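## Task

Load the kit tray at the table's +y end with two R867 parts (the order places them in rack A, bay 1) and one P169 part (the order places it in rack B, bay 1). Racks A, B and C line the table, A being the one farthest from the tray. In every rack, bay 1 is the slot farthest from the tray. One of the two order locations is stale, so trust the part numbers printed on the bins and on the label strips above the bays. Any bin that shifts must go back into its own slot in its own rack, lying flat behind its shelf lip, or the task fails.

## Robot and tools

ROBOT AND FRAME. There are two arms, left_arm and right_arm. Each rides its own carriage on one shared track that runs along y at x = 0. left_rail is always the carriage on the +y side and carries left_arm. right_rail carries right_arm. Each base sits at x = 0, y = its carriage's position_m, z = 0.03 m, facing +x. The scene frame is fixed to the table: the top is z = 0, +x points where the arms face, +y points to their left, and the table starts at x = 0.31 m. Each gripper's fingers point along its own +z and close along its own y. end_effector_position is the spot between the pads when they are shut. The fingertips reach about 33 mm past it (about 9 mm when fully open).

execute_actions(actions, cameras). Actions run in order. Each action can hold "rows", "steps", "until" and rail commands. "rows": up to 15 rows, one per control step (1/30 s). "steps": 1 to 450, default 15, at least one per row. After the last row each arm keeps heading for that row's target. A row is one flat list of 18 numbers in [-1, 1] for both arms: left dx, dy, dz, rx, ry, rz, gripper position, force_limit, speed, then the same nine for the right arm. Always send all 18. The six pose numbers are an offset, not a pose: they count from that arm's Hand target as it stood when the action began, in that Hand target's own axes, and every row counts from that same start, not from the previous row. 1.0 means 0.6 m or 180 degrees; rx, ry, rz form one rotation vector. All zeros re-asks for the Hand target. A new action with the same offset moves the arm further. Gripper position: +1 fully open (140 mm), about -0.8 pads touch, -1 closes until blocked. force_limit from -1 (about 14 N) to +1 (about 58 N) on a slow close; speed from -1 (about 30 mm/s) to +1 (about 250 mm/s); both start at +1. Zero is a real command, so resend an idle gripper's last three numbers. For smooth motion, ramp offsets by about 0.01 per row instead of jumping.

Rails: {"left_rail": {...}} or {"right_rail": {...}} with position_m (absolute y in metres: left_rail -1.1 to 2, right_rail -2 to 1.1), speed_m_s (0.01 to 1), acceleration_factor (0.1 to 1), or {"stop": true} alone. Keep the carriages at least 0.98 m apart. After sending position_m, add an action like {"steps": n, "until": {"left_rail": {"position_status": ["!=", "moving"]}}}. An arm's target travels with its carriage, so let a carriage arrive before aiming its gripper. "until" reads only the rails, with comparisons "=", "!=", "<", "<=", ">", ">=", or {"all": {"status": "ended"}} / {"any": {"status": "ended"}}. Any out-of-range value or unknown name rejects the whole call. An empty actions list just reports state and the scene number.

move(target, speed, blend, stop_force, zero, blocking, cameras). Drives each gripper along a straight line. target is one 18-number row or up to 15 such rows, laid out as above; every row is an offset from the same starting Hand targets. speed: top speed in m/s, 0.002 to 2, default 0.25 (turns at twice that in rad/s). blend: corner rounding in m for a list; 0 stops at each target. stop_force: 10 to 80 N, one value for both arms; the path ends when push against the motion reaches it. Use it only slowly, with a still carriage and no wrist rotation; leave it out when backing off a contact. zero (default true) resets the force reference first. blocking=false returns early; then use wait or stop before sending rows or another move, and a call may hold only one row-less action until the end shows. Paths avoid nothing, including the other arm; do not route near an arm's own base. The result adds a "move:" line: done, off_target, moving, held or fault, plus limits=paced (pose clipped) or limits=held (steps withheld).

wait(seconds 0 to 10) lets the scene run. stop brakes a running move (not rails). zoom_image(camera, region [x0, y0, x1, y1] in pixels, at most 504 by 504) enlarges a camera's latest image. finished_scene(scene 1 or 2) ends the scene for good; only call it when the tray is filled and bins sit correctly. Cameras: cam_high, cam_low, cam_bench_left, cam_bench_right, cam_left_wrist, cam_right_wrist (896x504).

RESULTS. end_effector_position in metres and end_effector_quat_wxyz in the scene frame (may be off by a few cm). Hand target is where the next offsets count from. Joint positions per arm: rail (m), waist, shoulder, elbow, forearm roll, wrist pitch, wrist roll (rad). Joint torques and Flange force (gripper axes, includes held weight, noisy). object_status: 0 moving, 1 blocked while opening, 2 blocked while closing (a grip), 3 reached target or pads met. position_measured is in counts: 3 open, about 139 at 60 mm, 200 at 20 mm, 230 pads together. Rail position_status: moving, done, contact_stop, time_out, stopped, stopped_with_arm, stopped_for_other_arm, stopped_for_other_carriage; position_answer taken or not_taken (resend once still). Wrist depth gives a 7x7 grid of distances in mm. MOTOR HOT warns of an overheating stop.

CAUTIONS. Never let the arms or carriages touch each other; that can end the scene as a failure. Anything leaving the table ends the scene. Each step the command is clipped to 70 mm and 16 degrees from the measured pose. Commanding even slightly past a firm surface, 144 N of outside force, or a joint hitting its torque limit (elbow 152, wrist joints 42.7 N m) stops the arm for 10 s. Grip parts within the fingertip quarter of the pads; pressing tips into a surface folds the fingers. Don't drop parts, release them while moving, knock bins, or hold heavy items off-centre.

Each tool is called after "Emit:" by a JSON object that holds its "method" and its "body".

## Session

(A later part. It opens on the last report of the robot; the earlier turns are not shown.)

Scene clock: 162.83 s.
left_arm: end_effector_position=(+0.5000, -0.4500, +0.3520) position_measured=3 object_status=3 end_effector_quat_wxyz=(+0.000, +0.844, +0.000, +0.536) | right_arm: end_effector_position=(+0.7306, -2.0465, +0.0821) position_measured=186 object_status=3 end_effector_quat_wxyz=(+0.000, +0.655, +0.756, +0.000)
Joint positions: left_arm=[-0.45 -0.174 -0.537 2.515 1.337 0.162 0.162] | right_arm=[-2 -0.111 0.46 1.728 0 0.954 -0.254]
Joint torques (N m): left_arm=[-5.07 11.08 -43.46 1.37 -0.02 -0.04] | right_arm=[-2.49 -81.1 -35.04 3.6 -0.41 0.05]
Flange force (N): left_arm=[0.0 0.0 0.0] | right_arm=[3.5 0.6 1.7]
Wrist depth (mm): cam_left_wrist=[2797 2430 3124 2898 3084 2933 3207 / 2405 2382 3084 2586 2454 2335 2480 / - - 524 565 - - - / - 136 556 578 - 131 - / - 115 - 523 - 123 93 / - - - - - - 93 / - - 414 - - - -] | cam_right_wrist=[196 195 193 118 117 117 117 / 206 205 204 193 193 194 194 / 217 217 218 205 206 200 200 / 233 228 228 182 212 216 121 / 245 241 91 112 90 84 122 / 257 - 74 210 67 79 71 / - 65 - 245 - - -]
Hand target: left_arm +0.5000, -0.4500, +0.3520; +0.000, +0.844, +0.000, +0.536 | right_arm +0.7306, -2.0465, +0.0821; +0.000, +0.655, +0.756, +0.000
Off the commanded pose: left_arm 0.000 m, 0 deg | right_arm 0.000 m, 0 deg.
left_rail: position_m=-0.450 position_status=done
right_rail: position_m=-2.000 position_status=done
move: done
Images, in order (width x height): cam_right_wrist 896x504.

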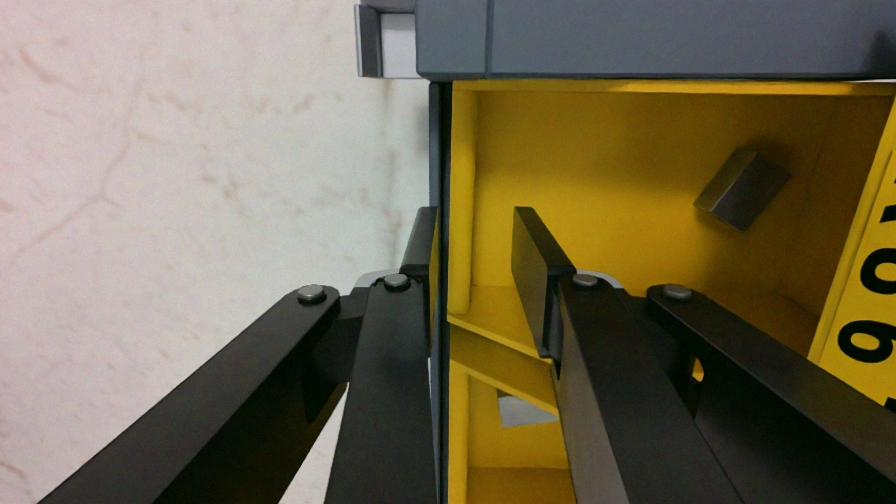

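Emit:
{"method": "move", "body": {"target": [0,0,0,0,0,0,1,1,1,0,-0.006,0.045,0,0,0,-0.45,1,0], "speed": 0.03, "stop_force": 10, "cameras": []}}

Emit:
{"method": "move", "body": {"target": [[0,0,0,0,0,0,1,1,1,0,0,-0.003,0,0,0,-0.45,1,0],[0,0,0,0,0,0,1,1,1,0,0,-0.003,0,0,0,-1,0,-1]], "speed": 0.02, "cameras": ["cam_right_wrist"]}}

Scene clock: 174.30 s.
left_arm: end_effector_position=(+0.5000, -0.4500, +0.3520) position_measured=3 object_status=3 end_effector_quat_wxyz=(+0.000, +0.844, +0.000, +0.536) | right_arm: end_effector_position=(+0.7271, -2.0470, +0.0551) position_measured=186 object_status=3 end_effector_quat_wxyz=(+0.000, +0.655, +0.756, +0.000)
Joint positions: left_arm=[-0.45 -0.174 -0.537 2.515 1.337 0.162 0.162] | right_arm=[-2 -0.112 0.482 1.752 0 0.907 -0.255]
Joint torques (N m): left_arm=[-5.19 11.11 -43.48 1.36 -0.02 -0.04] | right_arm=[-2.43 -81.9 -33.9 3.47 -0.42 0.06]
Flange force (N): left_arm=[0.0 0.0 0.0] | right_arm=[3.1 0.8 2.0]
Wrist depth (mm): cam_left_wrist=[3341 2933 2898 2615 2933 3084 3045 / 2405 2506 2532 633 2358 2532 2207 / - - 603 628 - 778 - / - 136 604 631 - 131 - / - 115 506 538 - 123 93 / - - - - - - 93 / - - 409 - - - -] | cam_right_wrist=[172 171 169 95 94 93 93 / 180 179 179 175 170 171 169 / 191 190 189 183 180 178 174 / 202 201 200 156 185 189 185 / 214 211 91 113 90 84 182 / 225 - 74 178 67 80 67 / - 65 - 223 - - -]
Hand target: left_arm +0.5000, -0.4500, +0.3520; +0.000, +0.844, +0.000, +0.536 | right_arm +0.7271, -2.0470, +0.0551; +0.000, +0.655, +0.756, +0.000
Off the commanded pose: left_arm 0.000 m, 0 deg | right_arm 0.000 m, 0 deg.
left_rail: position_m=-0.450 position_status=done
right_rail: position_m=-2.000 position_status=done
move: done
No camera images: "cameras" was empty.

Scene clock: 176.13 s.
left_arm: end_effector_position=(+0.5000, -0.4500, +0.3520) position_measured=3 object_status=3 end_effector_quat_wxyz=(+0.000, +0.844, +0.000, +0.536) | right_arm: end_effector_position=(+0.7271, -2.0470, +0.0569) position_measured=218 object_status=0 end_effector_quat_wxyz=(+0.000, +0.655, +0.756, +0.000)
Joint positions: left_arm=[-0.45 -0.174 -0.537 2.515 1.337 0.162 0.162] | right_arm=[-2 -0.112 0.48 1.751 0 0.91 -0.255]
Joint torques (N m): left_arm=[-5.09 11.2 -43.5 1.37 -0.02 -0.04] | right_arm=[-0.7 -78.92 -32.7 3.81 -0.86 -0.36]
Flange force (N): left_arm=[0.0 0.0 0.0] | right_arm=[2.0 0.3 -2.2]
Wrist depth (mm): cam_left_wrist=[2673 2933 3124 3045 2933 3388 2898 / 2358 2797 2313 1940 2480 2382 2532 / - - 578 573 - 813 - / - 135 - - - 131 - / - 115 - 524 - 123 93 / - - - - - - 93 / - - - - - - -] | cam_right_wrist=[173 172 170 96 96 95 95 / 183 182 181 177 171 171 171 / 194 191 191 184 182 179 172 / 203 203 202 145 189 193 188 / 216 215 85 90 90 96 197 / 230 - 68 - 71 74 - / - - 64 - - - -]
Hand target: left_arm +0.5000, -0.4500, +0.3520; +0.000, +0.844, +0.000, +0.536 | right_arm +0.7271, -2.0470, +0.0569; +0.000, +0.655, +0.756, +0.000
Off the commanded pose: left_arm 0.000 m, 0 deg | right_arm 0.000 m, 0 deg.
left_rail: position_m=-0.450 position_status=done
right_rail: position_m=-2.000 position_status=done
move: done
Images, in order (width x height): cam_right_wrist 896x504.

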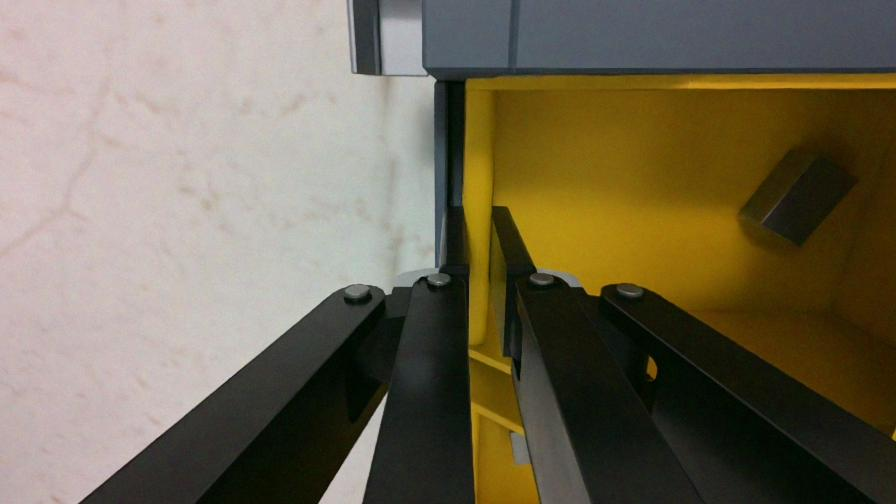

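Emit:
{"method": "move", "body": {"target": [[0,0,0,0,0,0,1,1,1,0,0,-0.027,0.033,0,0,-1,0,-1],[0,0,0,0,0,0,1,1,1,0,-0.067,-0.035,0.042,0,0,-1,0,-1],[0,0,0,0,0,0,1,1,1,0,-0.125,-0.05,0.055,0,0,-1,0,-1]], "speed": 0.03, "blend": 0.004, "cameras": ["cam_right_wrist"]}}

Emit:
{"method": "move", "body": {"target": [0,0,0,0,0,0,1,1,1,0,0,0.03,-0.02,0,0,-1,0,-1], "speed": 0.015, "stop_force": 10, "cameras": ["cam_right_wrist"]}}

Scene clock: 193.83 s.
left_arm: end_effector_position=(+0.5000, -0.4500, +0.3520) position_measured=3 object_status=3 end_effector_quat_wxyz=(+0.000, +0.844, +0.000, +0.536) | right_arm: end_effector_position=(+0.6528, -2.0577, +0.0869) position_measured=218 object_status=2 end_effector_quat_wxyz=(-0.056, +0.652, +0.753, -0.065)
Joint positions: left_arm=[-0.45 -0.174 -0.537 2.515 1.337 0.162 0.162] | right_arm=[-2 -0.119 0.432 1.772 -0.05 1.105 -0.235]
Joint torques (N m): left_arm=[-5.14 10.88 -43.49 1.34 -0.02 -0.06] | right_arm=[-1.64 -78.82 -34.66 3.63 0.15 -0.13]
Flange force (N): left_arm=[0.0 0.0 0.0] | right_arm=[2.2 1.7 3.4]
Wrist depth (mm): cam_left_wrist=[2933 2643 3251 2733 2898 2830 2797 / 2335 2586 3007 2291 2430 2430 2430 / - 766 582 525 - - - / 650 136 - 597 - 132 - / - 115 550 541 - 123 93 / - - - - - - 93 / - - - - - - -] | cam_right_wrist=[234 223 212 201 193 113 108 / 249 236 223 211 172 172 172 / 264 251 236 221 183 182 171 / 284 266 251 145 189 193 190 / 303 284 85 90 90 84 191 / 327 - 68 - 71 74 - / - - 64 - - - -]
Hand target: left_arm +0.5000, -0.4500, +0.3520; +0.000, +0.844, +0.000, +0.536 | right_arm +0.6528, -2.0577, +0.0869; -0.056, +0.652, +0.753, -0.065
Off the commanded pose: left_arm 0.000 m, 0 deg | right_arm 0.000 m, 0 deg.
left_rail: position_m=-0.450 position_status=done
right_rail: position_m=-2.000 position_status=done
move: done
Images, in order (width x height): cam_right_wrist 896x504.

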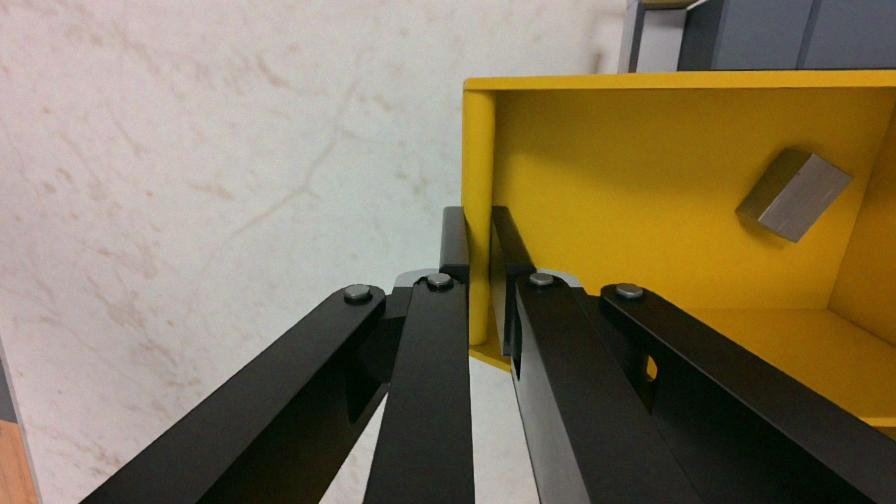

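Scene clock: 196.53 s.
left_arm: end_effector_position=(+0.5000, -0.4500, +0.3520) position_measured=3 object_status=3 end_effector_quat_wxyz=(+0.000, +0.844, +0.000, +0.536) | right_arm: end_effector_position=(+0.6498, -2.0581, +0.0692) position_measured=218 object_status=2 end_effector_quat_wxyz=(-0.036, +0.654, +0.755, -0.042)
Joint positions: left_arm=[-0.45 -0.174 -0.537 2.515 1.337 0.162 0.162] | right_arm=[-2 -0.127 0.417 1.83 -0.035 1.001 -0.25]
Joint torques (N m): left_arm=[-5.32 10.99 -43.43 1.34 -0.02 -0.06] | right_arm=[-0.56 -71.44 -32.38 3.92 -1.13 -0.18]
Flange force (N): left_arm=[0.0 0.0 0.0] | right_arm=[1.3 -1.5 -3.4]
Wrist depth (mm): cam_left_wrist=[2933 3124 2830 3007 3045 3124 3084 / 2430 2430 2480 2898 2480 2358 2335 / - - - - 1055 - - / - 136 - 635 - 131 - / - 115 - - - 123 93 / - - - - - - 93 / - - - - - 434 -] | cam_right_wrist=[202 196 190 184 179 117 100 / 215 207 199 193 167 159 155 / 228 220 212 202 176 168 157 / 243 233 225 144 183 178 170 / 260 247 85 90 90 180 180 / 276 - 68 - 71 74 - / - - 64 - - - -]
Hand target: left_arm +0.5000, -0.4500, +0.3520; +0.000, +0.844, +0.000, +0.536 | right_arm +0.6498, -2.0581, +0.0692; -0.036, +0.654, +0.755, -0.042
Off the commanded pose: left_arm 0.000 m, 0 deg | right_arm 0.000 m, 0 deg.
left_rail: position_m=-0.450 position_status=done
right_rail: position_m=-2.000 position_status=done
move: done
Images, in order (width x height): cam_right_wrist 896x504.

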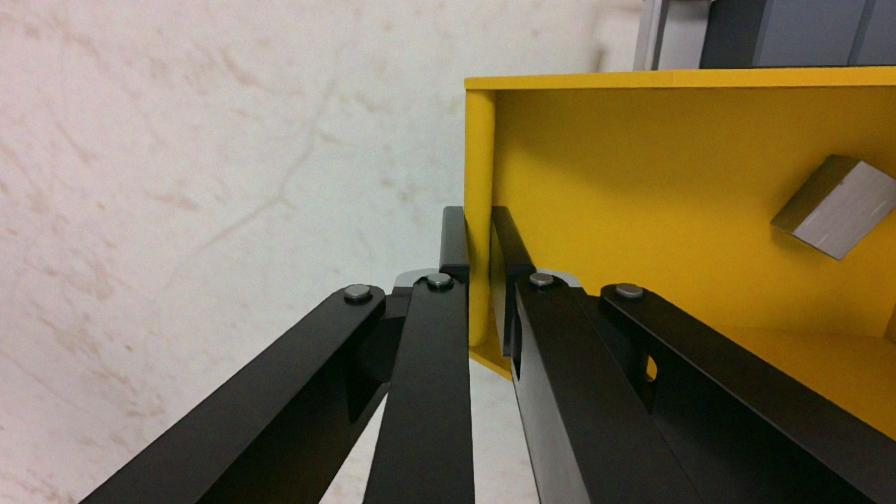

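Emit:
{"method": "move", "body": {"target": [[0,0,0,0,0,0,1,1,1,0,0,0,0,0,0,-0.45,0,-1],[0,0,0,0,0,0,1,1,1,0,0.08,-0.25,-0.036,0,0,-0.3,1,0]], "speed": 0.12, "cameras": ["cam_right_wrist"]}}

Scene clock: 204.50 s.
left_arm: end_effector_position=(+0.5000, -0.4500, +0.3520) position_measured=3 object_status=3 end_effector_quat_wxyz=(+0.000, +0.844, +0.000, +0.536) | right_arm: end_effector_position=(+0.7133, -2.0490, +0.2130) position_measured=167 object_status=3 end_effector_quat_wxyz=(+0.001, +0.655, +0.756, +0.001)
Joint positions: left_arm=[-0.45 -0.174 -0.537 2.515 1.337 0.162 0.162] | right_arm=[-2 -0.117 0.33 1.652 0.001 1.156 -0.26]
Joint torques (N m): left_arm=[-5.24 11.01 -43.49 1.35 -0.03 -0.05] | right_arm=[-2.31 -72.95 -39.47 4.09 -0.42 0.07]
Flange force (N): left_arm=[0.0 0.0 0.0] | right_arm=[3.3 0.8 2.6]
Wrist depth (mm): cam_left_wrist=[2765 3207 2830 3084 3045 2797 3124 / 2313 2335 2313 2454 2167 2405 2454 / - - 550 594 - - - / - 136 - 630 - 132 - / - 115 - - - 123 93 / - - - - - 496 93 / - - - - - - -] | cam_right_wrist=[314 312 311 307 304 304 306 / 329 322 324 304 313 224 199 / 347 348 346 312 329 234 189 / 367 365 358 309 124 246 188 / 391 379 91 376 96 84 173 / - - - 405 - 78 67 / - 67 - 428 - - 64]
Hand target: left_arm +0.5000, -0.4500, +0.3520; +0.000, +0.844, +0.000, +0.536 | right_arm +0.7133, -2.0490, +0.2130; +0.001, +0.655, +0.756, +0.001
Off the commanded pose: left_arm 0.000 m, 0 deg | right_arm 0.000 m, 0 deg.
left_rail: position_m=-0.450 position_status=done
right_rail: position_m=-2.000 position_status=done
move: done
Images, in order (width x height): cam_right_wrist 896x504.

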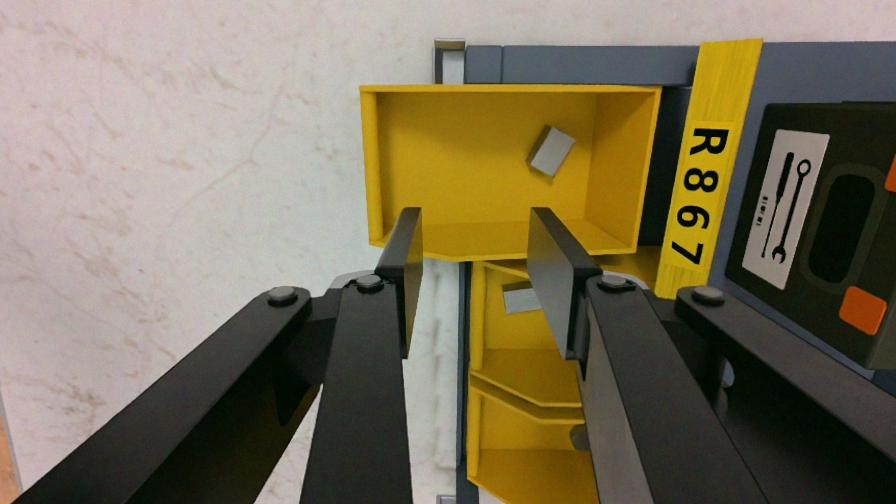

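Emit:
{"method": "move", "body": {"target": [[0,0,0,0,0,0,1,1,1,0.0167,0.102,0.1,0,0,-0.333,-0.25,1,0],[0,0,0,0,0,0,1,1,1,0.0167,0.102,0.19,0,0,-0.333,-0.25,1,0]], "speed": 0.25, "cameras": ["cam_right_wrist"]}}

Scene clock: 225.90 s.
left_arm: end_effector_position=(+0.5000, -0.4500, +0.3520) position_measured=3 object_status=3 end_effector_quat_wxyz=(+0.000, +0.844, +0.000, +0.536) | right_arm: end_effector_position=(+0.7728, -2.0303, +0.0992) position_measured=160 object_status=3 end_effector_quat_wxyz=(+0.002, +0.190, +0.982, +0.000)
Joint positions: left_arm=[-0.45 -0.174 -0.537 2.515 1.337 0.162 0.162] | right_arm=[-2 -0.084 0.499 1.628 0.001 1.012 -1.274]
Joint torques (N m): left_arm=[-5.23 10.99 -43.55 1.35 -0.02 -0.08] | right_arm=[-2.43 -85.95 -36.57 3.74 -0.39 0.07]
Flange force (N): left_arm=[0.0 0.0 0.0] | right_arm=[0.7 2.9 2.4]
Wrist depth (mm): cam_left_wrist=[2864 3486 3207 2933 3124 2765 2733 / 2358 2430 2207 2269 2430 2430 2313 / - - 557 614 - - - / - 136 - 625 - 131 - / - 115 - - - 123 93 / - - - - - - 93 / - - - - - 419 -] | cam_right_wrist=[211 179 183 186 135 208 208 / 222 224 195 199 140 221 218 / 234 234 203 211 151 229 230 / 248 234 158 230 157 238 242 / 224 217 91 - 96 89 254 / - 65 68 228 - 80 68 / - 65 - 161 - - 66]
Hand target: left_arm +0.5000, -0.4500, +0.3520; +0.000, +0.844, +0.000, +0.536 | right_arm +0.7728, -2.0303, +0.0992; +0.002, +0.190, +0.982, +0.000
Off the commanded pose: left_arm 0.000 m, 0 deg | right_arm 0.000 m, 0 deg.
left_rail: position_m=-0.450 position_status=done
right_rail: position_m=-2.000 position_status=done
move: done
Images, in order (width x height): cam_right_wrist 896x504.

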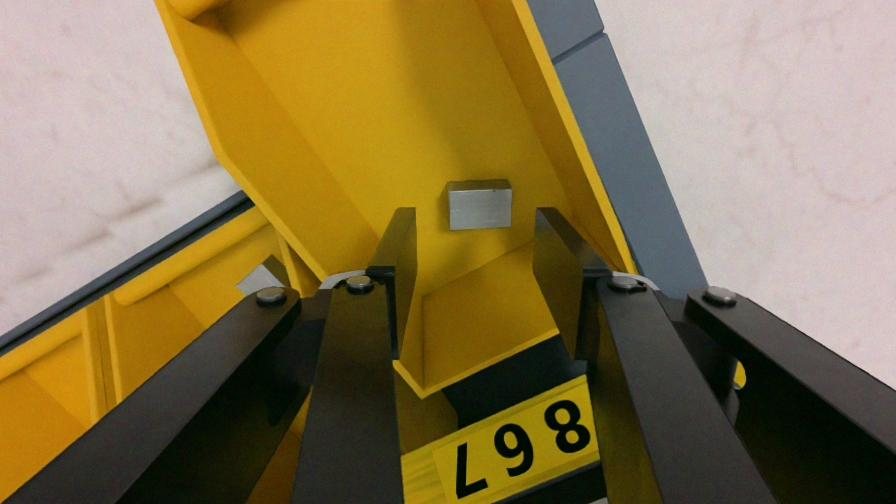

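Emit:
{"method": "move", "body": {"target": [0,0,0,0,0,0,1,1,1,0,0.0075,0.073,0,0,0,-0.25,1,0], "speed": 0.04, "stop_force": 12, "cameras": ["cam_right_wrist"]}}

Scene clock: 236.17 s.
left_arm: end_effector_position=(+0.5000, -0.4500, +0.3520) position_measured=3 object_status=3 end_effector_quat_wxyz=(+0.000, +0.844, +0.000, +0.536) | right_arm: end_effector_position=(+0.7746, -2.0262, +0.0554) position_measured=160 object_status=3 end_effector_quat_wxyz=(+0.001, +0.190, +0.982, +0.000)
Joint positions: left_arm=[-0.45 -0.174 -0.537 2.515 1.337 0.162 0.162] | right_arm=[-2 -0.079 0.541 1.653 0.001 0.945 -1.268]
Joint torques (N m): left_arm=[-5.3 10.89 -43.48 1.34 -0.06 -0.05] | right_arm=[-2.2 -88.24 -34.91 3.57 -0.39 0.06]
Flange force (N): left_arm=[0.0 0.0 0.0] | right_arm=[0.8 3.3 2.2]
Wrist depth (mm): cam_left_wrist=[2532 2970 3007 2532 2864 2898 3084 / 2291 2291 2269 2335 2454 2673 2480 / - - 574 581 - - - / - 135 595 670 - 131 - / - 115 - - - 123 93 / - - - - - - 93 / - - - - - 425 -] | cam_right_wrist=[- 144 146 147 92 167 169 / - 153 155 160 100 176 178 / 96 110 168 169 167 106 187 / 200 104 173 167 147 110 198 / 186 164 91 194 96 89 207 / - 65 68 - 139 80 67 / - 65 - 209 - - 66]
Hand target: left_arm +0.5000, -0.4500, +0.3520; +0.000, +0.844, +0.000, +0.536 | right_arm +0.7746, -2.0262, +0.0554; +0.002, +0.190, +0.982, +0.000
Off the commanded pose: left_arm 0.000 m, 0 deg | right_arm 0.000 m, 0 deg.
left_rail: position_m=-0.450 position_status=done
right_rail: position_m=-2.000 position_status=done
move: done
Images, in order (width x height): cam_right_wrist 896x504.

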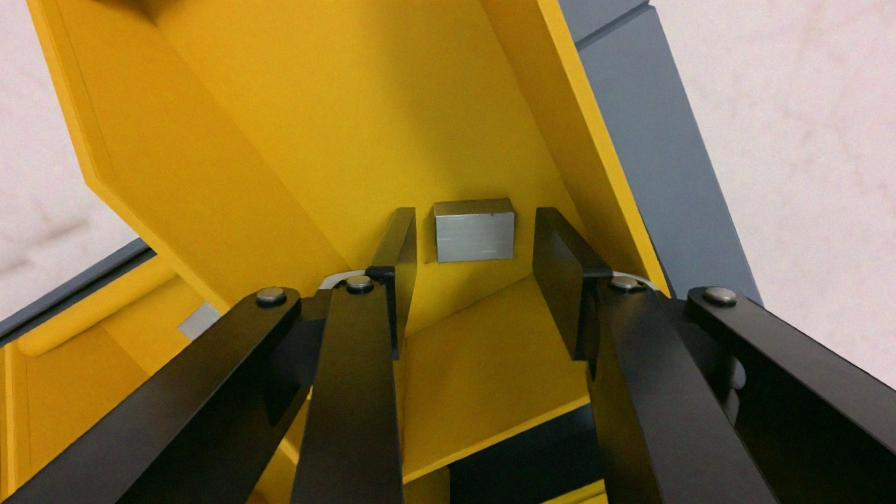

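Emit:
{"method": "move", "body": {"target": [[0,0,0,0,0,0,1,1,1,0,0,0.003,0,0,0,-0.25,1,0],[0,0,0,0,0,0,1,1,1,0,0,0.003,0,0,0,-1,-0.1,-1],[0,0,0,0,0,0,1,1,1,0,0,-0.25,0,0,0,-1,-0.1,-1]], "speed": 0.08, "cameras": ["cam_right_wrist"]}}

Scene clock: 244.73 s.
left_arm: end_effector_position=(+0.5000, -0.4500, +0.3520) position_measured=3 object_status=3 end_effector_quat_wxyz=(+0.000, +0.844, +0.000, +0.536) | right_arm: end_effector_position=(+0.7741, -2.0262, +0.2054) position_measured=186 object_status=2 end_effector_quat_wxyz=(+0.002, +0.190, +0.982, +0.000)
Joint positions: left_arm=[-0.45 -0.174 -0.537 2.515 1.337 0.162 0.162] | right_arm=[-2 -0.079 0.423 1.532 0.001 1.183 -1.268]
Joint torques (N m): left_arm=[-5.19 11.11 -43.4 1.34 -0.02 -0.04] | right_arm=[-2.54 -82.94 -40.09 4.08 -0.34 0.05]
Flange force (N): left_arm=[0.0 0.0 0.0] | right_arm=[0.8 3.2 2.4]
Wrist depth (mm): cam_left_wrist=[2335 2864 2615 2765 3045 2797 3165 / 2335 2382 2532 2480 2382 2430 2382 / - - 553 592 - - - / - 136 - 631 - 131 - / - 115 535 - - 123 93 / - - - - - - 93 / - - - - - - -] | cam_right_wrist=[306 305 277 278 303 302 300 / 323 322 301 300 314 316 315 / 338 338 310 317 325 334 334 / 359 319 343 161 236 359 353 / 314 362 91 250 90 85 374 / 307 - 70 225 67 - 71 / - 65 - 192 - - -]
Hand target: left_arm +0.5000, -0.4500, +0.3520; +0.000, +0.844, +0.000, +0.536 | right_arm +0.7741, -2.0262, +0.2054; +0.002, +0.190, +0.982, +0.000
Off the commanded pose: left_arm 0.000 m, 0 deg | right_arm 0.000 m, 0 deg.
left_rail: position_m=-0.450 position_status=done
right_rail: position_m=-2.000 position_status=done
move: done
Images, in order (width x height): cam_right_wrist 896x504.

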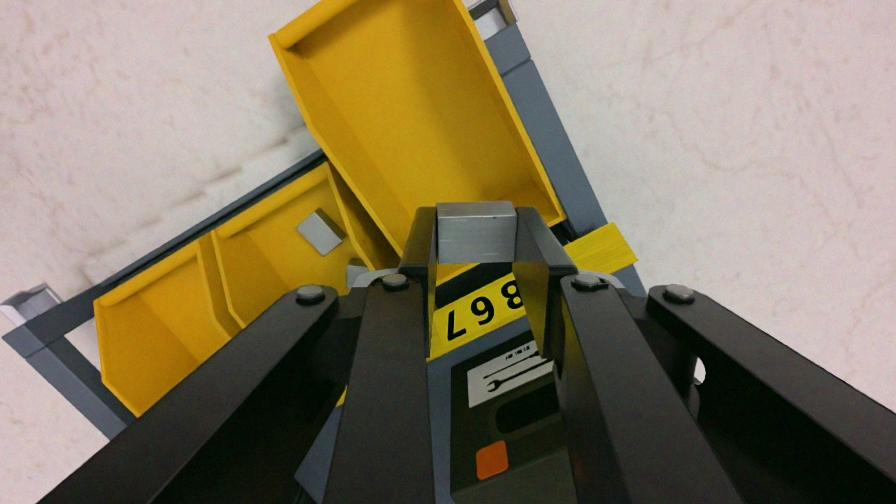

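Emit:
{"method": "move", "body": {"target": [[0,0,0,0,0,0,1,1,1,0.3,0.38,0,0,0,-0.08,-1,-0.1,-1],[0,0,0,0,0,0,1,1,1,0.458,0.5807,0.175,0,0,-0.122,-1,-0.1,-1]], "speed": 0.25, "blend": [0.03,0], "cameras": []}}

Emit:
{"method": "move", "body": {"target": [0,0,0,0,0,0,1,1,1,0,0,0.12,0,0,0,-1,-0.1,-1], "speed": 0.02, "stop_force": 10, "cameras": []}}

Emit:
{"method": "move", "body": {"target": [[0,0,0,0,0,0,1,1,1,0,0,0,0,0,0,-0.25,1,-0.8],[0,0,0,0,0,0,1,1,1,0,0,-0.25,0,0,0,-0.45,1,0]], "speed": 0.15, "cameras": ["cam_right_wrist"]}}

Scene clock: 263.87 s.
left_arm: end_effector_position=(+0.5000, -0.4500, +0.3520) position_measured=3 object_status=3 end_effector_quat_wxyz=(+0.000, +0.844, +0.000, +0.536) | right_arm: end_effector_position=(+0.6494, -1.6005, +0.1002) position_measured=186 object_status=2 end_effector_quat_wxyz=(+0.002, -0.001, +1.000, +0.000)
Joint positions: left_arm=[-0.45 -0.174 -0.537 2.515 1.337 0.162 0.162] | right_arm=[-2 0.507 0.483 1.651 -0.001 1.004 -1.065]
Joint torques (N m): left_arm=[-5.15 11.1 -43.47 1.38 -0.03 -0.07] | right_arm=[-2.69 -85.11 -36.74 3.74 -0.38 0.08]
Flange force (N): left_arm=[0.0 0.0 0.0] | right_arm=[1.4 3.3 3.2]
Wrist depth (mm): cam_left_wrist=[3207 3165 2864 2898 2864 2765 2673 / 2454 2382 2586 2615 2430 2335 2405 / 736 - 558 521 - - - / 670 135 - 652 - 131 - / - 115 541 - - 123 93 / - 469 - 486 - - 93 / - - 424 - - - -] | cam_right_wrist=[213 211 211 210 208 208 208 / 224 223 221 220 219 220 219 / 235 235 233 232 231 229 231 / 249 249 244 163 239 245 244 / 263 262 91 255 90 85 259 / 278 - 70 275 67 - 71 / - 65 - 300 - - -]
Hand target: left_arm +0.5000, -0.4500, +0.3520; +0.000, +0.844, +0.000, +0.536 | right_arm +0.6494, -1.6004, +0.1001; +0.002, -0.001, +1.000, +0.000
Off the commanded pose: left_arm 0.000 m, 0 deg | right_arm 0.000 m, 0 deg.
left_rail: position_m=-0.450 position_status=done
right_rail: position_m=-2.000 position_status=done
move: done
No camera images: "cameras" was empty.

Scene clock: 267.67 s.
left_arm: end_effector_position=(+0.5000, -0.4500, +0.3520) position_measured=3 object_status=3 end_effector_quat_wxyz=(+0.000, +0.844, +0.000, +0.536) | right_arm: end_effector_position=(+0.6496, -1.6004, +0.0363) position_measured=186 object_status=2 end_effector_quat_wxyz=(+0.002, -0.001, +1.000, +0.000)
Joint positions: left_arm=[-0.45 -0.174 -0.537 2.515 1.337 0.162 0.162] | right_arm=[-2 0.507 0.543 1.691 -0.002 0.904 -1.065]
Joint torques (N m): left_arm=[-5.3 11.1 -43.52 1.33 -0.04 -0.07] | right_arm=[-2.91 -85.32 -32.48 3.27 -0.37 0.07]
Flange force (N): left_arm=[0.0 0.0 0.0] | right_arm=[1.1 3.4 -0.9]
Wrist depth (mm): cam_left_wrist=[3436 - 2830 3045 2615 3084 3590 / - 2480 2586 3007 2532 - 2615 / - - 516 517 733 847 - / - 136 595 638 - 131 - / - 115 - - - 123 92 / - - - - 489 - 93 / - - - - - - -] | cam_right_wrist=[154 153 153 153 152 152 152 / 162 162 162 161 160 160 159 / 172 171 170 168 169 168 168 / 181 183 180 162 175 171 177 / 194 190 91 186 90 84 188 / 203 - 70 203 67 80 71 / - - - 219 - - -]
Hand target: left_arm +0.5000, -0.4500, +0.3520; +0.000, +0.844, +0.000, +0.536 | right_arm +0.6496, -1.6004, +0.0364; +0.002, -0.001, +1.000, +0.000 (not the last commanded pose)
Off the commanded pose: left_arm 0.000 m, 0 deg | right_arm 0.008 m, 0 deg.
left_rail: position_m=-0.450 position_status=done
right_rail: position_m=-2.000 position_status=done
move: contact (right_arm)
No camera images: "cameras" was empty.

Scene clock: 270.10 s.
left_arm: end_effector_position=(+0.5000, -0.4500, +0.3520) position_measured=3 object_status=3 end_effector_quat_wxyz=(+0.000, +0.844, +0.000, +0.536) | right_arm: end_effector_position=(+0.6491, -1.6004, +0.1864) position_measured=186 object_status=3 end_effector_quat_wxyz=(+0.002, -0.001, +1.000, +0.000)
Joint positions: left_arm=[-0.45 -0.174 -0.537 2.515 1.337 0.162 0.162] | right_arm=[-2 0.507 0.417 1.579 -0.001 1.143 -1.065]
Joint torques (N m): left_arm=[-5.25 10.95 -43.45 1.33 0.01 -0.05] | right_arm=[-2.6 -80.99 -39.18 4 -0.39 0.07]
Flange force (N): left_arm=[0.0 0.0 0.0] | right_arm=[2.2 3.1 1.8]
Wrist depth (mm): cam_left_wrist=[2864 2830 2673 2797 3341 3486 3045 / 2703 2480 2532 2559 2110 2291 2454 / - - 565 584 - - - / 611 135 - 614 - 132 - / - 115 - 545 - 123 93 / - - - 476 - - 93 / - - - - - - -] | cam_right_wrist=[289 289 286 285 285 282 283 / 303 304 301 300 300 304 299 / 321 322 319 312 313 316 313 / 340 341 333 332 327 335 335 / 361 354 91 349 90 84 355 / 375 - 75 375 67 80 71 / - 65 - 407 - - -]
Hand target: left_arm +0.5000, -0.4500, +0.3520; +0.000, +0.844, +0.000, +0.536 | right_arm +0.6491, -1.6004, +0.1864; +0.002, -0.001, +1.000, +0.000
Off the commanded pose: left_arm 0.000 m, 0 deg | right_arm 0.000 m, 0 deg.
left_rail: position_m=-0.450 position_status=done
right_rail: position_m=-2.000 position_status=done
move: done
Images, in order (width x height): cam_right_wrist 896x504.

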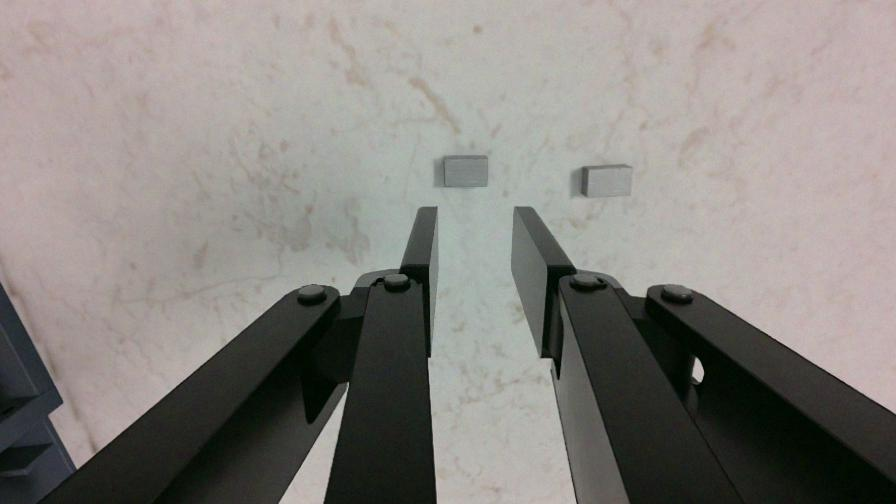

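Emit:
{"method": "move", "body": {"target": [0,0,0,0,0,0,1,1,1,-0.001,-0.763,0.044,0,0,0.4544,-0.45,1,0], "speed": 0.35, "cameras": []}}

Emit:
{"method": "move", "body": {"target": [0,0,0,0,0,0,1,1,1,0,0,0.07,0.035,0,0,-0.45,1,0], "speed": 0.15, "cameras": ["cam_right_wrist"]}}

Scene clock: 280.93 s.
left_arm: end_effector_position=(+0.5000, -0.4500, +0.3520) position_measured=3 object_status=3 end_effector_quat_wxyz=(+0.000, +0.844, +0.000, +0.536) | right_arm: end_effector_position=(+0.6504, -2.0582, +0.1598) position_measured=186 object_status=3 end_effector_quat_wxyz=(+0.001, +0.654, +0.756, +0.001)
Joint positions: left_arm=[-0.45 -0.174 -0.537 2.515 1.337 0.162 0.162] | right_arm=[-2 -0.143 0.279 1.829 0.001 1.03 -0.288]
Joint torques (N m): left_arm=[-5.08 10.92 -43.44 1.36 -0.01 -0.08] | right_arm=[-1.79 -65.52 -37.04 3.77 -0.45 0.07]
Flange force (N): left_arm=[0.0 0.0 0.0] | right_arm=[2.5 0.9 1.8]
Wrist depth (mm): cam_left_wrist=[2733 3165 3084 2830 3007 3124 2864 / 2382 2532 2733 2643 3341 2382 2358 / - - - - - - 786 / 638 135 - 577 - 131 657 / - 115 - 553 - 123 92 / - 449 - - - - 93 / - - - - - 420 -] | cam_right_wrist=[266 265 263 263 258 190 190 / 279 277 277 274 253 261 209 / 293 294 293 285 269 276 - / 312 310 306 237 273 260 201 / 330 325 91 321 90 84 214 / 348 - 74 345 67 80 71 / - 65 - - - - -]
Hand target: left_arm +0.5000, -0.4500, +0.3520; +0.000, +0.844, +0.000, +0.536 | right_arm +0.6504, -2.0582, +0.1598; +0.001, +0.654, +0.756, +0.001
Off the commanded pose: left_arm 0.000 m, 0 deg | right_arm 0.000 m, 0 deg.
left_rail: position_m=-0.450 position_status=done
right_rail: position_m=-2.000 position_status=done
move: done
No camera images: "cameras" was empty.

Scene clock: 281.70 s.
left_arm: end_effector_position=(+0.5000, -0.4500, +0.3520) position_measured=3 object_status=3 end_effector_quat_wxyz=(+0.000, +0.844, +0.000, +0.536) | right_arm: end_effector_position=(+0.6505, -2.0582, +0.1179) position_measured=186 object_status=3 end_effector_quat_wxyz=(-0.035, +0.653, +0.755, -0.040)
Joint positions: left_arm=[-0.45 -0.174 -0.537 2.515 1.337 0.162 0.162] | right_arm=[-2 -0.128 0.368 1.796 -0.033 1.081 -0.255]
Joint torques (N m): left_arm=[-5.06 11.16 -43.49 1.34 -0.04 -0.06] | right_arm=[-2.13 -72.27 -35.36 3.56 -0.11 0.08]
Flange force (N): left_arm=[0.0 0.0 0.0] | right_arm=[3.0 0.6 2.1]
Wrist depth (mm): cam_left_wrist=[3165 3084 2797 3084 2586 2933 2673 / 2313 2291 2313 2454 2480 2430 2430 / - - 562 - - - - / - 137 - 618 647 131 - / - 115 - - - 124 93 / - - - - - - 93 / - - - - - - -] | cam_right_wrist=[251 243 235 228 218 144 139 / 265 256 248 239 207 209 200 / 281 271 261 250 217 220 223 / 297 286 276 195 227 232 191 / 320 306 91 275 90 84 - / 341 - 74 299 67 80 67 / - 65 - 322 - - -]
Hand target: left_arm +0.5000, -0.4500, +0.3520; +0.000, +0.844, +0.000, +0.536 | right_arm +0.6505, -2.0582, +0.1178; -0.035, +0.653, +0.755, -0.040
Off the commanded pose: left_arm 0.000 m, 0 deg | right_arm 0.000 m, 0 deg.
left_rail: position_m=-0.450 position_status=done
right_rail: position_m=-2.000 position_status=done
move: done
Images, in order (width x height): cam_right_wrist 896x504.

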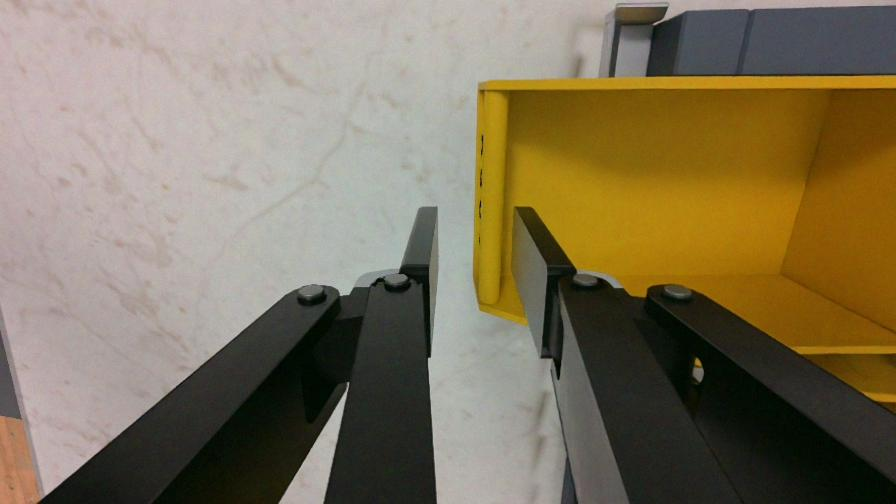

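Emit:
{"method": "move", "body": {"target": [0,0,0,0,0,0,1,1,1,0,0.0175,0.081,0,0,0,-0.45,1,0], "speed": 0.04, "stop_force": 10, "cameras": []}}

Emit:
{"method": "move", "body": {"target": [0,0,0,0,0,0,1,1,1,0,0,0,0,0,0,-1,0,-1], "speed": 0.02, "cameras": ["cam_right_wrist"]}}

Scene clock: 298.33 s.
left_arm: end_effector_position=(+0.5000, -0.4500, +0.3520) position_measured=3 object_status=3 end_effector_quat_wxyz=(+0.000, +0.844, +0.000, +0.536) | right_arm: end_effector_position=(+0.6557, -2.0575, +0.0684) position_measured=186 object_status=3 end_effector_quat_wxyz=(-0.035, +0.653, +0.755, -0.040)
Joint positions: left_arm=[-0.45 -0.174 -0.537 2.515 1.337 0.162 0.162] | right_arm=[-2 -0.126 0.424 1.82 -0.034 1 -0.25]
Joint torques (N m): left_arm=[-5.26 11.02 -43.46 1.35 -0.04 -0.06] | right_arm=[-2.46 -75.9 -33.21 3.42 -0.18 0.08]
Flange force (N): left_arm=[0.0 0.0 0.0] | right_arm=[3.4 1.6 1.9]
Wrist depth (mm): cam_left_wrist=[2586 2933 3084 2898 2703 3007 4373 / 2405 2358 2248 2405 2405 2358 2382 / - - - 523 - - - / - 137 607 603 - 131 - / - 115 523 548 - 123 92 / - - - - - 469 93 / - - - - - 428 -] | cam_right_wrist=[202 196 189 183 177 114 98 / 213 207 199 189 162 163 165 / 225 218 211 171 170 171 175 / 240 232 223 145 176 182 182 / 258 245 91 113 90 84 180 / 275 - 74 243 67 80 64 / - 65 - 259 - - -]
Hand target: left_arm +0.5000, -0.4500, +0.3520; +0.000, +0.844, +0.000, +0.536 | right_arm +0.6557, -2.0575, +0.0684; -0.035, +0.653, +0.755, -0.040
Off the commanded pose: left_arm 0.000 m, 0 deg | right_arm 0.000 m, 0 deg.
left_rail: position_m=-0.450 position_status=done
right_rail: position_m=-2.000 position_status=done
move: done
No camera images: "cameras" was empty.

Scene clock: 299.47 s.
left_arm: end_effector_position=(+0.5000, -0.4500, +0.3520) position_measured=3 object_status=3 end_effector_quat_wxyz=(+0.000, +0.844, +0.000, +0.536) | right_arm: end_effector_position=(+0.6557, -2.0575, +0.0684) position_measured=218 object_status=0 end_effector_quat_wxyz=(-0.035, +0.653, +0.755, -0.040)
Joint positions: left_arm=[-0.45 -0.174 -0.537 2.515 1.337 0.162 0.162] | right_arm=[-2 -0.126 0.424 1.82 -0.034 1 -0.25]
Joint torques (N m): left_arm=[-5.16 10.99 -43.49 1.33 0 -0.05] | right_arm=[-0.98 -75.69 -32.63 3.75 0 -0.26]
Flange force (N): left_arm=[0.0 0.0 0.0] | right_arm=[1.5 1.4 1.4]
Wrist depth (mm): cam_left_wrist=[- 3165 3388 2933 3124 3590 2797 / 2765 2405 2559 2480 2643 2335 2586 / - 745 550 556 - - - / - 137 604 581 670 131 - / - 115 513 521 - 123 93 / - - - - - - 93 / - - - - - 433 -] | cam_right_wrist=[200 195 189 183 177 115 98 / 213 206 198 193 162 163 164 / 226 219 210 200 170 171 173 / 240 232 224 144 177 182 183 / 258 246 85 96 90 96 - / 274 - 68 - 71 74 - / - - 64 - - - -]
Hand target: left_arm +0.5000, -0.4500, +0.3520; +0.000, +0.844, +0.000, +0.536 | right_arm +0.6557, -2.0575, +0.0684; -0.035, +0.653, +0.755, -0.040
Off the commanded pose: left_arm 0.000 m, 0 deg | right_arm 0.000 m, 0 deg.
left_rail: position_m=-0.450 position_status=done
right_rail: position_m=-2.000 position_status=done
move: done
Images, in order (width x height): cam_right_wrist 896x504.

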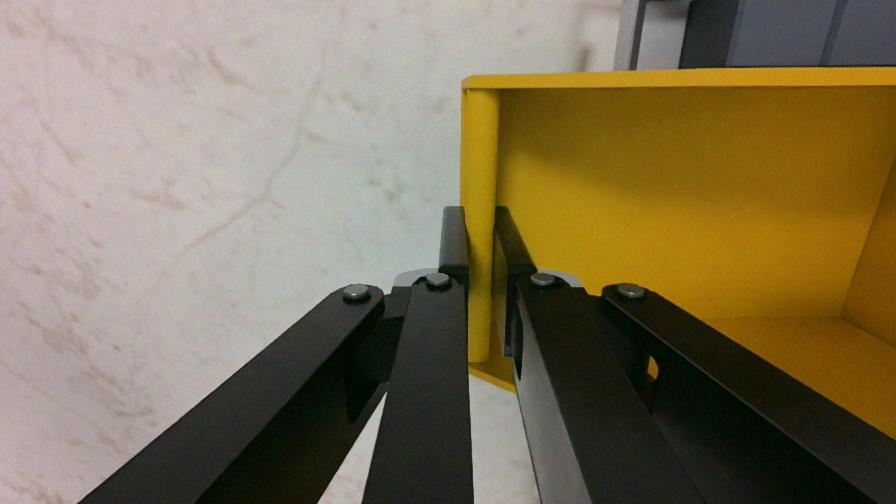

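Emit:
{"method": "move", "body": {"target": [[0,0,0,0,0,0,1,1,1,0,0,0,0,0,0,-0.45,0,-1],[0,0,0,0,0,0,1,1,1,0,0,-0.0125,0,0,0,-0.45,0,-1],[0,0,0,0,0,0,1,1,1,0,0,-0.0125,0,0,0,-1,0,-1]], "speed": 0.04, "cameras": ["cam_right_wrist"]}}

Scene clock: 312.27 s.
left_arm: end_effector_position=(+0.5000, -0.4500, +0.3520) position_measured=3 object_status=3 end_effector_quat_wxyz=(+0.000, +0.844, +0.000, +0.536) | right_arm: end_effector_position=(+0.6565, -2.0573, +0.0758) position_measured=218 object_status=0 end_effector_quat_wxyz=(-0.035, +0.653, +0.755, -0.040)
Joint positions: left_arm=[-0.45 -0.174 -0.537 2.515 1.337 0.162 0.162] | right_arm=[-2 -0.125 0.417 1.814 -0.034 1.014 -0.251]
Joint torques (N m): left_arm=[-5.2 10.98 -43.54 1.37 -0.03 -0.04] | right_arm=[-0.66 -74.89 -33.21 3.85 -0.22 -0.25]
Flange force (N): left_arm=[0.0 0.0 0.0] | right_arm=[1.1 0.5 1.1]
Wrist depth (mm): cam_left_wrist=[2830 2559 4077 3880 2864 2898 2830 / 2532 2335 2586 2864 2167 2382 2405 / - - - 514 - - - / - 136 - 620 - 131 - / - 115 - - - 123 92 / - - - - - - 93 / - - - - 445 - -] | cam_right_wrist=[208 203 195 190 185 114 104 / 222 214 206 198 169 170 171 / 233 226 217 209 179 179 181 / 250 240 232 145 187 192 189 / 267 258 85 90 90 84 184 / 286 - 68 - 71 74 144 / - - 64 - - - -]
Hand target: left_arm +0.5000, -0.4500, +0.3520; +0.000, +0.844, +0.000, +0.536 | right_arm +0.6565, -2.0573, +0.0758; -0.035, +0.653, +0.755, -0.040
Off the commanded pose: left_arm 0.000 m, 0 deg | right_arm 0.000 m, 0 deg.
left_rail: position_m=-0.450 position_status=done
right_rail: position_m=-2.000 position_status=done
move: done
Images, in order (width x height): cam_right_wrist 896x504.

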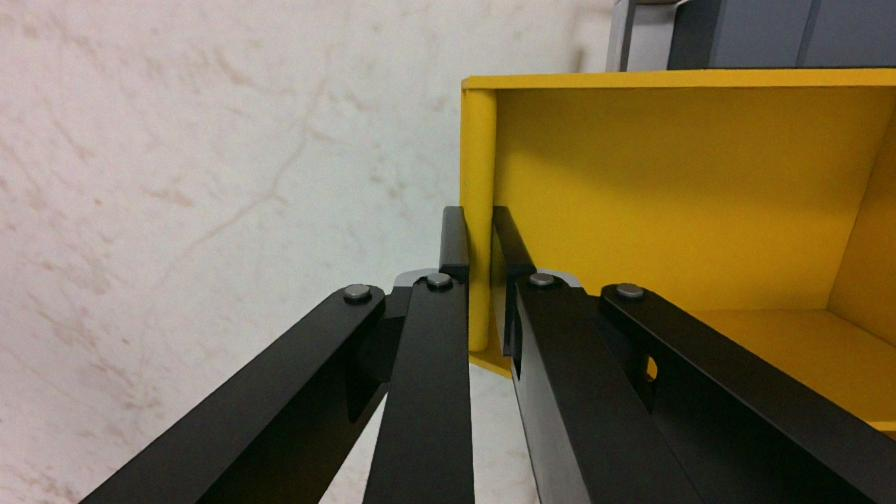

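Emit:
{"method": "move", "body": {"target": [[0,0,0,0,0,0,1,1,1,0,-0.002,-0.02,0.015,0,0,-1,0,-1],[0,0,0,0,0,0,1,1,1,0,0.101,-0.0128,0,0,0,-1,0,-1],[0,0,0,0,0,0,1,1,1,0,0.122,-0.0118,-0.015,0,0,-1,0,-1]], "speed": 0.03, "cameras": ["cam_right_wrist"]}}

Scene clock: 327.13 s.
left_arm: end_effector_position=(+0.5000, -0.4500, +0.3520) position_measured=3 object_status=3 end_effector_quat_wxyz=(+0.000, +0.844, +0.000, +0.536) | right_arm: end_effector_position=(+0.7293, -2.0468, +0.0751) position_measured=218 object_status=2 end_effector_quat_wxyz=(-0.019, +0.654, +0.756, -0.023)
Joint positions: left_arm=[-0.45 -0.174 -0.537 2.515 1.337 0.162 0.162] | right_arm=[-2 -0.105 0.491 1.694 -0.017 1.014 -0.24]
Joint torques (N m): left_arm=[-5.2 11.21 -43.42 1.33 -0.01 -0.05] | right_arm=[2.16 -85.21 -35.97 5.05 -0.5 -0.46]
Flange force (N): left_arm=[0.0 0.0 0.0] | right_arm=[-2.3 0.1 4.1]
Wrist depth (mm): cam_left_wrist=[2673 3165 - 2797 2898 3045 2797 / 2248 2405 2430 2615 2480 2454 2506 / - - 556 522 - - - / - 135 - 614 - 132 - / - 115 - - - 123 92 / - - - - - - 93 / - - - - - - -] | cam_right_wrist=[199 195 192 114 110 108 106 / 211 207 202 196 169 172 173 / 222 218 213 205 178 180 182 / 238 231 226 145 188 194 192 / 252 244 85 90 90 84 114 / 268 - 68 - 71 74 116 / - - 65 - - - -]
Hand target: left_arm +0.5000, -0.4500, +0.3520; +0.000, +0.844, +0.000, +0.536 | right_arm +0.7293, -2.0468, +0.0751; -0.019, +0.654, +0.756, -0.023
Off the commanded pose: left_arm 0.000 m, 0 deg | right_arm 0.000 m, 0 deg.
left_rail: position_m=-0.450 position_status=done
right_rail: position_m=-2.000 position_status=done
move: done
Images, in order (width x height): cam_right_wrist 896x504.

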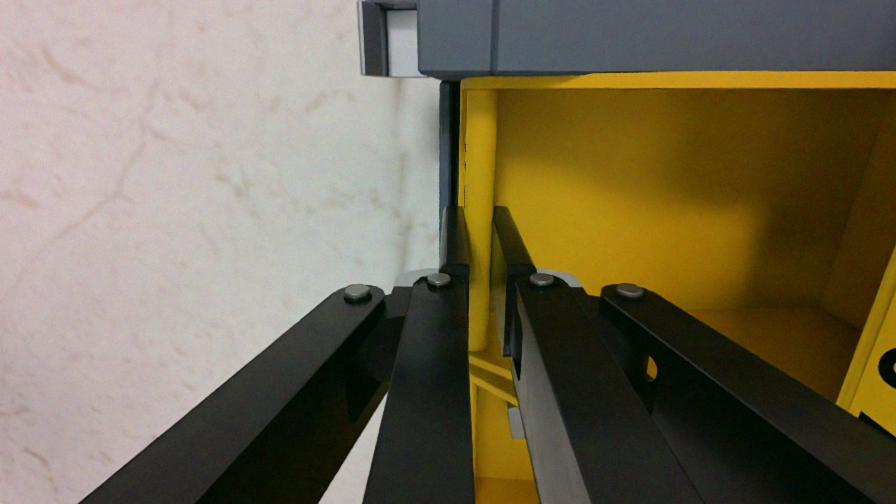

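Emit:
{"method": "move", "body": {"target": [0,0,0,0,0,0,1,1,1,-0.002,0,0.036,-0.019,0,0,-1,0,-1], "speed": 0.02, "stop_force": 12, "cameras": ["cam_right_wrist"]}}

Scene clock: 335.53 s.
left_arm: end_effector_position=(+0.5000, -0.4500, +0.3520) position_measured=3 object_status=3 end_effector_quat_wxyz=(+0.000, +0.844, +0.000, +0.536) | right_arm: end_effector_position=(+0.7282, -2.0481, +0.0535) position_measured=218 object_status=2 end_effector_quat_wxyz=(+0.000, +0.654, +0.756, +0.000)
Joint positions: left_arm=[-0.45 -0.174 -0.537 2.515 1.337 0.162 0.162] | right_arm=[-2 -0.114 0.485 1.751 0 0.906 -0.258]
Joint torques (N m): left_arm=[-5.36 10.88 -43.41 1.34 -0.01 -0.07] | right_arm=[-0.72 -81.61 -33.58 3.81 -0.43 -0.13]
Flange force (N): left_arm=[0.0 0.0 0.0] | right_arm=[1.6 0.6 0.6]
Wrist depth (mm): cam_left_wrist=[2615 3007 3943 2703 2733 2532 3880 / 2382 2358 2405 2248 2405 2430 2430 / - - 553 606 725 - - / 600 136 - 648 - 131 - / - 115 - - - 123 93 / - 466 483 - - - 93 / - 431 - - - - -] | cam_right_wrist=[170 170 169 93 92 92 92 / 179 179 178 174 167 167 167 / 189 188 188 179 179 176 175 / 200 200 199 144 184 186 182 / 213 211 85 90 90 96 181 / 226 - 68 - 71 74 148 / - - 65 - - - -]
Hand target: left_arm +0.5000, -0.4500, +0.3520; +0.000, +0.844, +0.000, +0.536 | right_arm +0.7282, -2.0481, +0.0535; +0.000, +0.654, +0.756, +0.000
Off the commanded pose: left_arm 0.000 m, 0 deg | right_arm 0.000 m, 0 deg.
left_rail: position_m=-0.450 position_status=done
right_rail: position_m=-2.000 position_status=done
move: done
Images, in order (width x height): cam_right_wrist 896x504.

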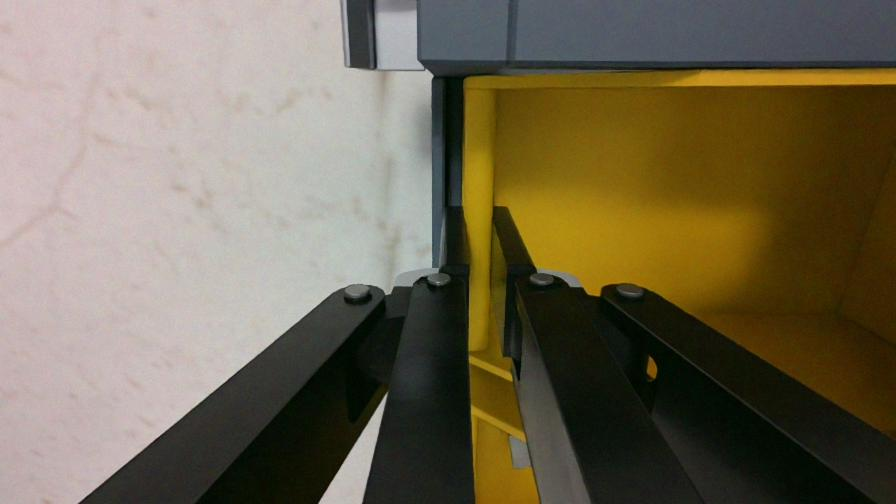

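Emit:
{"method": "move", "body": {"target": [0,0,0,0,0,0,1,1,1,0,0,0.012,0,0,0,-1,0,-1], "speed": 0.01, "stop_force": 10, "cameras": []}}

Emit:
{"method": "move", "body": {"target": [[0,0,0,0,0,0,1,1,1,0,0,-0.001,0,0,0,-0.45,0,-1],[0,0,0,0,0,0,1,1,1,0,0,-0.25,0,0,0,-0.45,0,-1]], "speed": 0.1, "cameras": ["cam_right_wrist"]}}

Scene clock: 343.67 s.
left_arm: end_effector_position=(+0.5000, -0.4500, +0.3520) position_measured=3 object_status=3 end_effector_quat_wxyz=(+0.000, +0.844, +0.000, +0.536) | right_arm: end_effector_position=(+0.7283, -2.0481, +0.0515) position_measured=218 object_status=2 end_effector_quat_wxyz=(+0.000, +0.654, +0.756, +0.000)
Joint positions: left_arm=[-0.45 -0.174 -0.537 2.515 1.337 0.162 0.162] | right_arm=[-2 -0.114 0.487 1.752 0 0.902 -0.258]
Joint torques (N m): left_arm=[-5.21 11.11 -43.5 1.33 -0.04 -0.06] | right_arm=[-1 -64.81 -25.89 3.8 -2.15 -0.15]
Flange force (N): left_arm=[0.0 0.0 0.0] | right_arm=[2.6 -3.5 -23.0]
Wrist depth (mm): cam_left_wrist=[2703 2797 2864 2615 2933 2933 2933 / 2586 2313 2269 2765 2358 2405 2335 / - 778 - 565 - - - / - 137 - 620 - 131 - / - 115 - 552 - 123 93 / - - - - 487 - 93 / - - - - - - -] | cam_right_wrist=[170 168 164 92 90 91 90 / 177 177 176 167 166 166 166 / 188 186 185 181 177 175 174 / 203 197 197 145 184 185 182 / 211 209 85 90 90 96 190 / 224 - 68 - 71 74 - / - - 64 - - - -]
Hand target: left_arm +0.5000, -0.4500, +0.3520; +0.000, +0.844, +0.000, +0.536 | right_arm +0.7283, -2.0481, +0.0515; +0.000, +0.654, +0.756, +0.000 (not the last commanded pose)
Off the commanded pose: left_arm 0.000 m, 0 deg | right_arm 0.005 m, 0 deg.
left_rail: position_m=-0.450 position_status=done
right_rail: position_m=-2.000 position_status=done
move: contact (right_arm)
No camera images: "cameras" was empty.

Scene clock: 346.47 s.
left_arm: end_effector_position=(+0.5000, -0.4500, +0.3520) position_measured=3 object_status=3 end_effector_quat_wxyz=(+0.000, +0.844, +0.000, +0.536) | right_arm: end_effector_position=(+0.7282, -2.0481, +0.2015) position_measured=186 object_status=3 end_effector_quat_wxyz=(+0.000, +0.654, +0.756, +0.000)
Joint positions: left_arm=[-0.45 -0.174 -0.537 2.515 1.337 0.162 0.162] | right_arm=[-2 -0.114 0.361 1.631 0 1.149 -0.258]
Joint torques (N m): left_arm=[-5.16 11.09 -43.48 1.35 -0.01 -0.06] | right_arm=[-2.34 -75.93 -39.55 4.04 -0.41 0.07]
Flange force (N): left_arm=[0.0 0.0 0.0] | right_arm=[3.1 0.6 2.4]
Wrist depth (mm): cam_left_wrist=[3295 2970 2898 2898 3084 2898 2898 / 2430 2532 2167 2970 2480 2335 2586 / - - - - - - - / - 135 - 584 - 131 - / - 115 - 525 - 123 92 / - 470 - - - - 93 / - - - - - - -] | cam_right_wrist=[303 300 302 297 293 293 294 / 319 317 316 312 306 214 182 / 338 336 335 323 318 225 164 / 355 353 348 300 149 235 171 / 376 - 91 332 90 84 171 / 395 - 74 382 67 80 71 / - 65 - 402 - - -]
Hand target: left_arm +0.5000, -0.4500, +0.3520; +0.000, +0.844, +0.000, +0.536 | right_arm +0.7282, -2.0481, +0.2015; +0.000, +0.654, +0.756, +0.000
Off the commanded pose: left_arm 0.000 m, 0 deg | right_arm 0.000 m, 0 deg.
left_rail: position_m=-0.450 position_status=done
right_rail: position_m=-2.000 position_status=done
move: done
Images, in order (width x height): cam_right_wrist 896x504.

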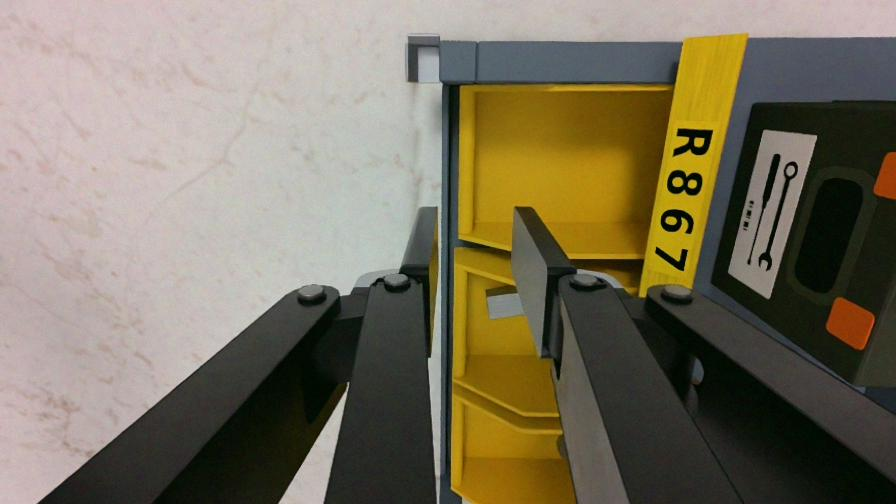

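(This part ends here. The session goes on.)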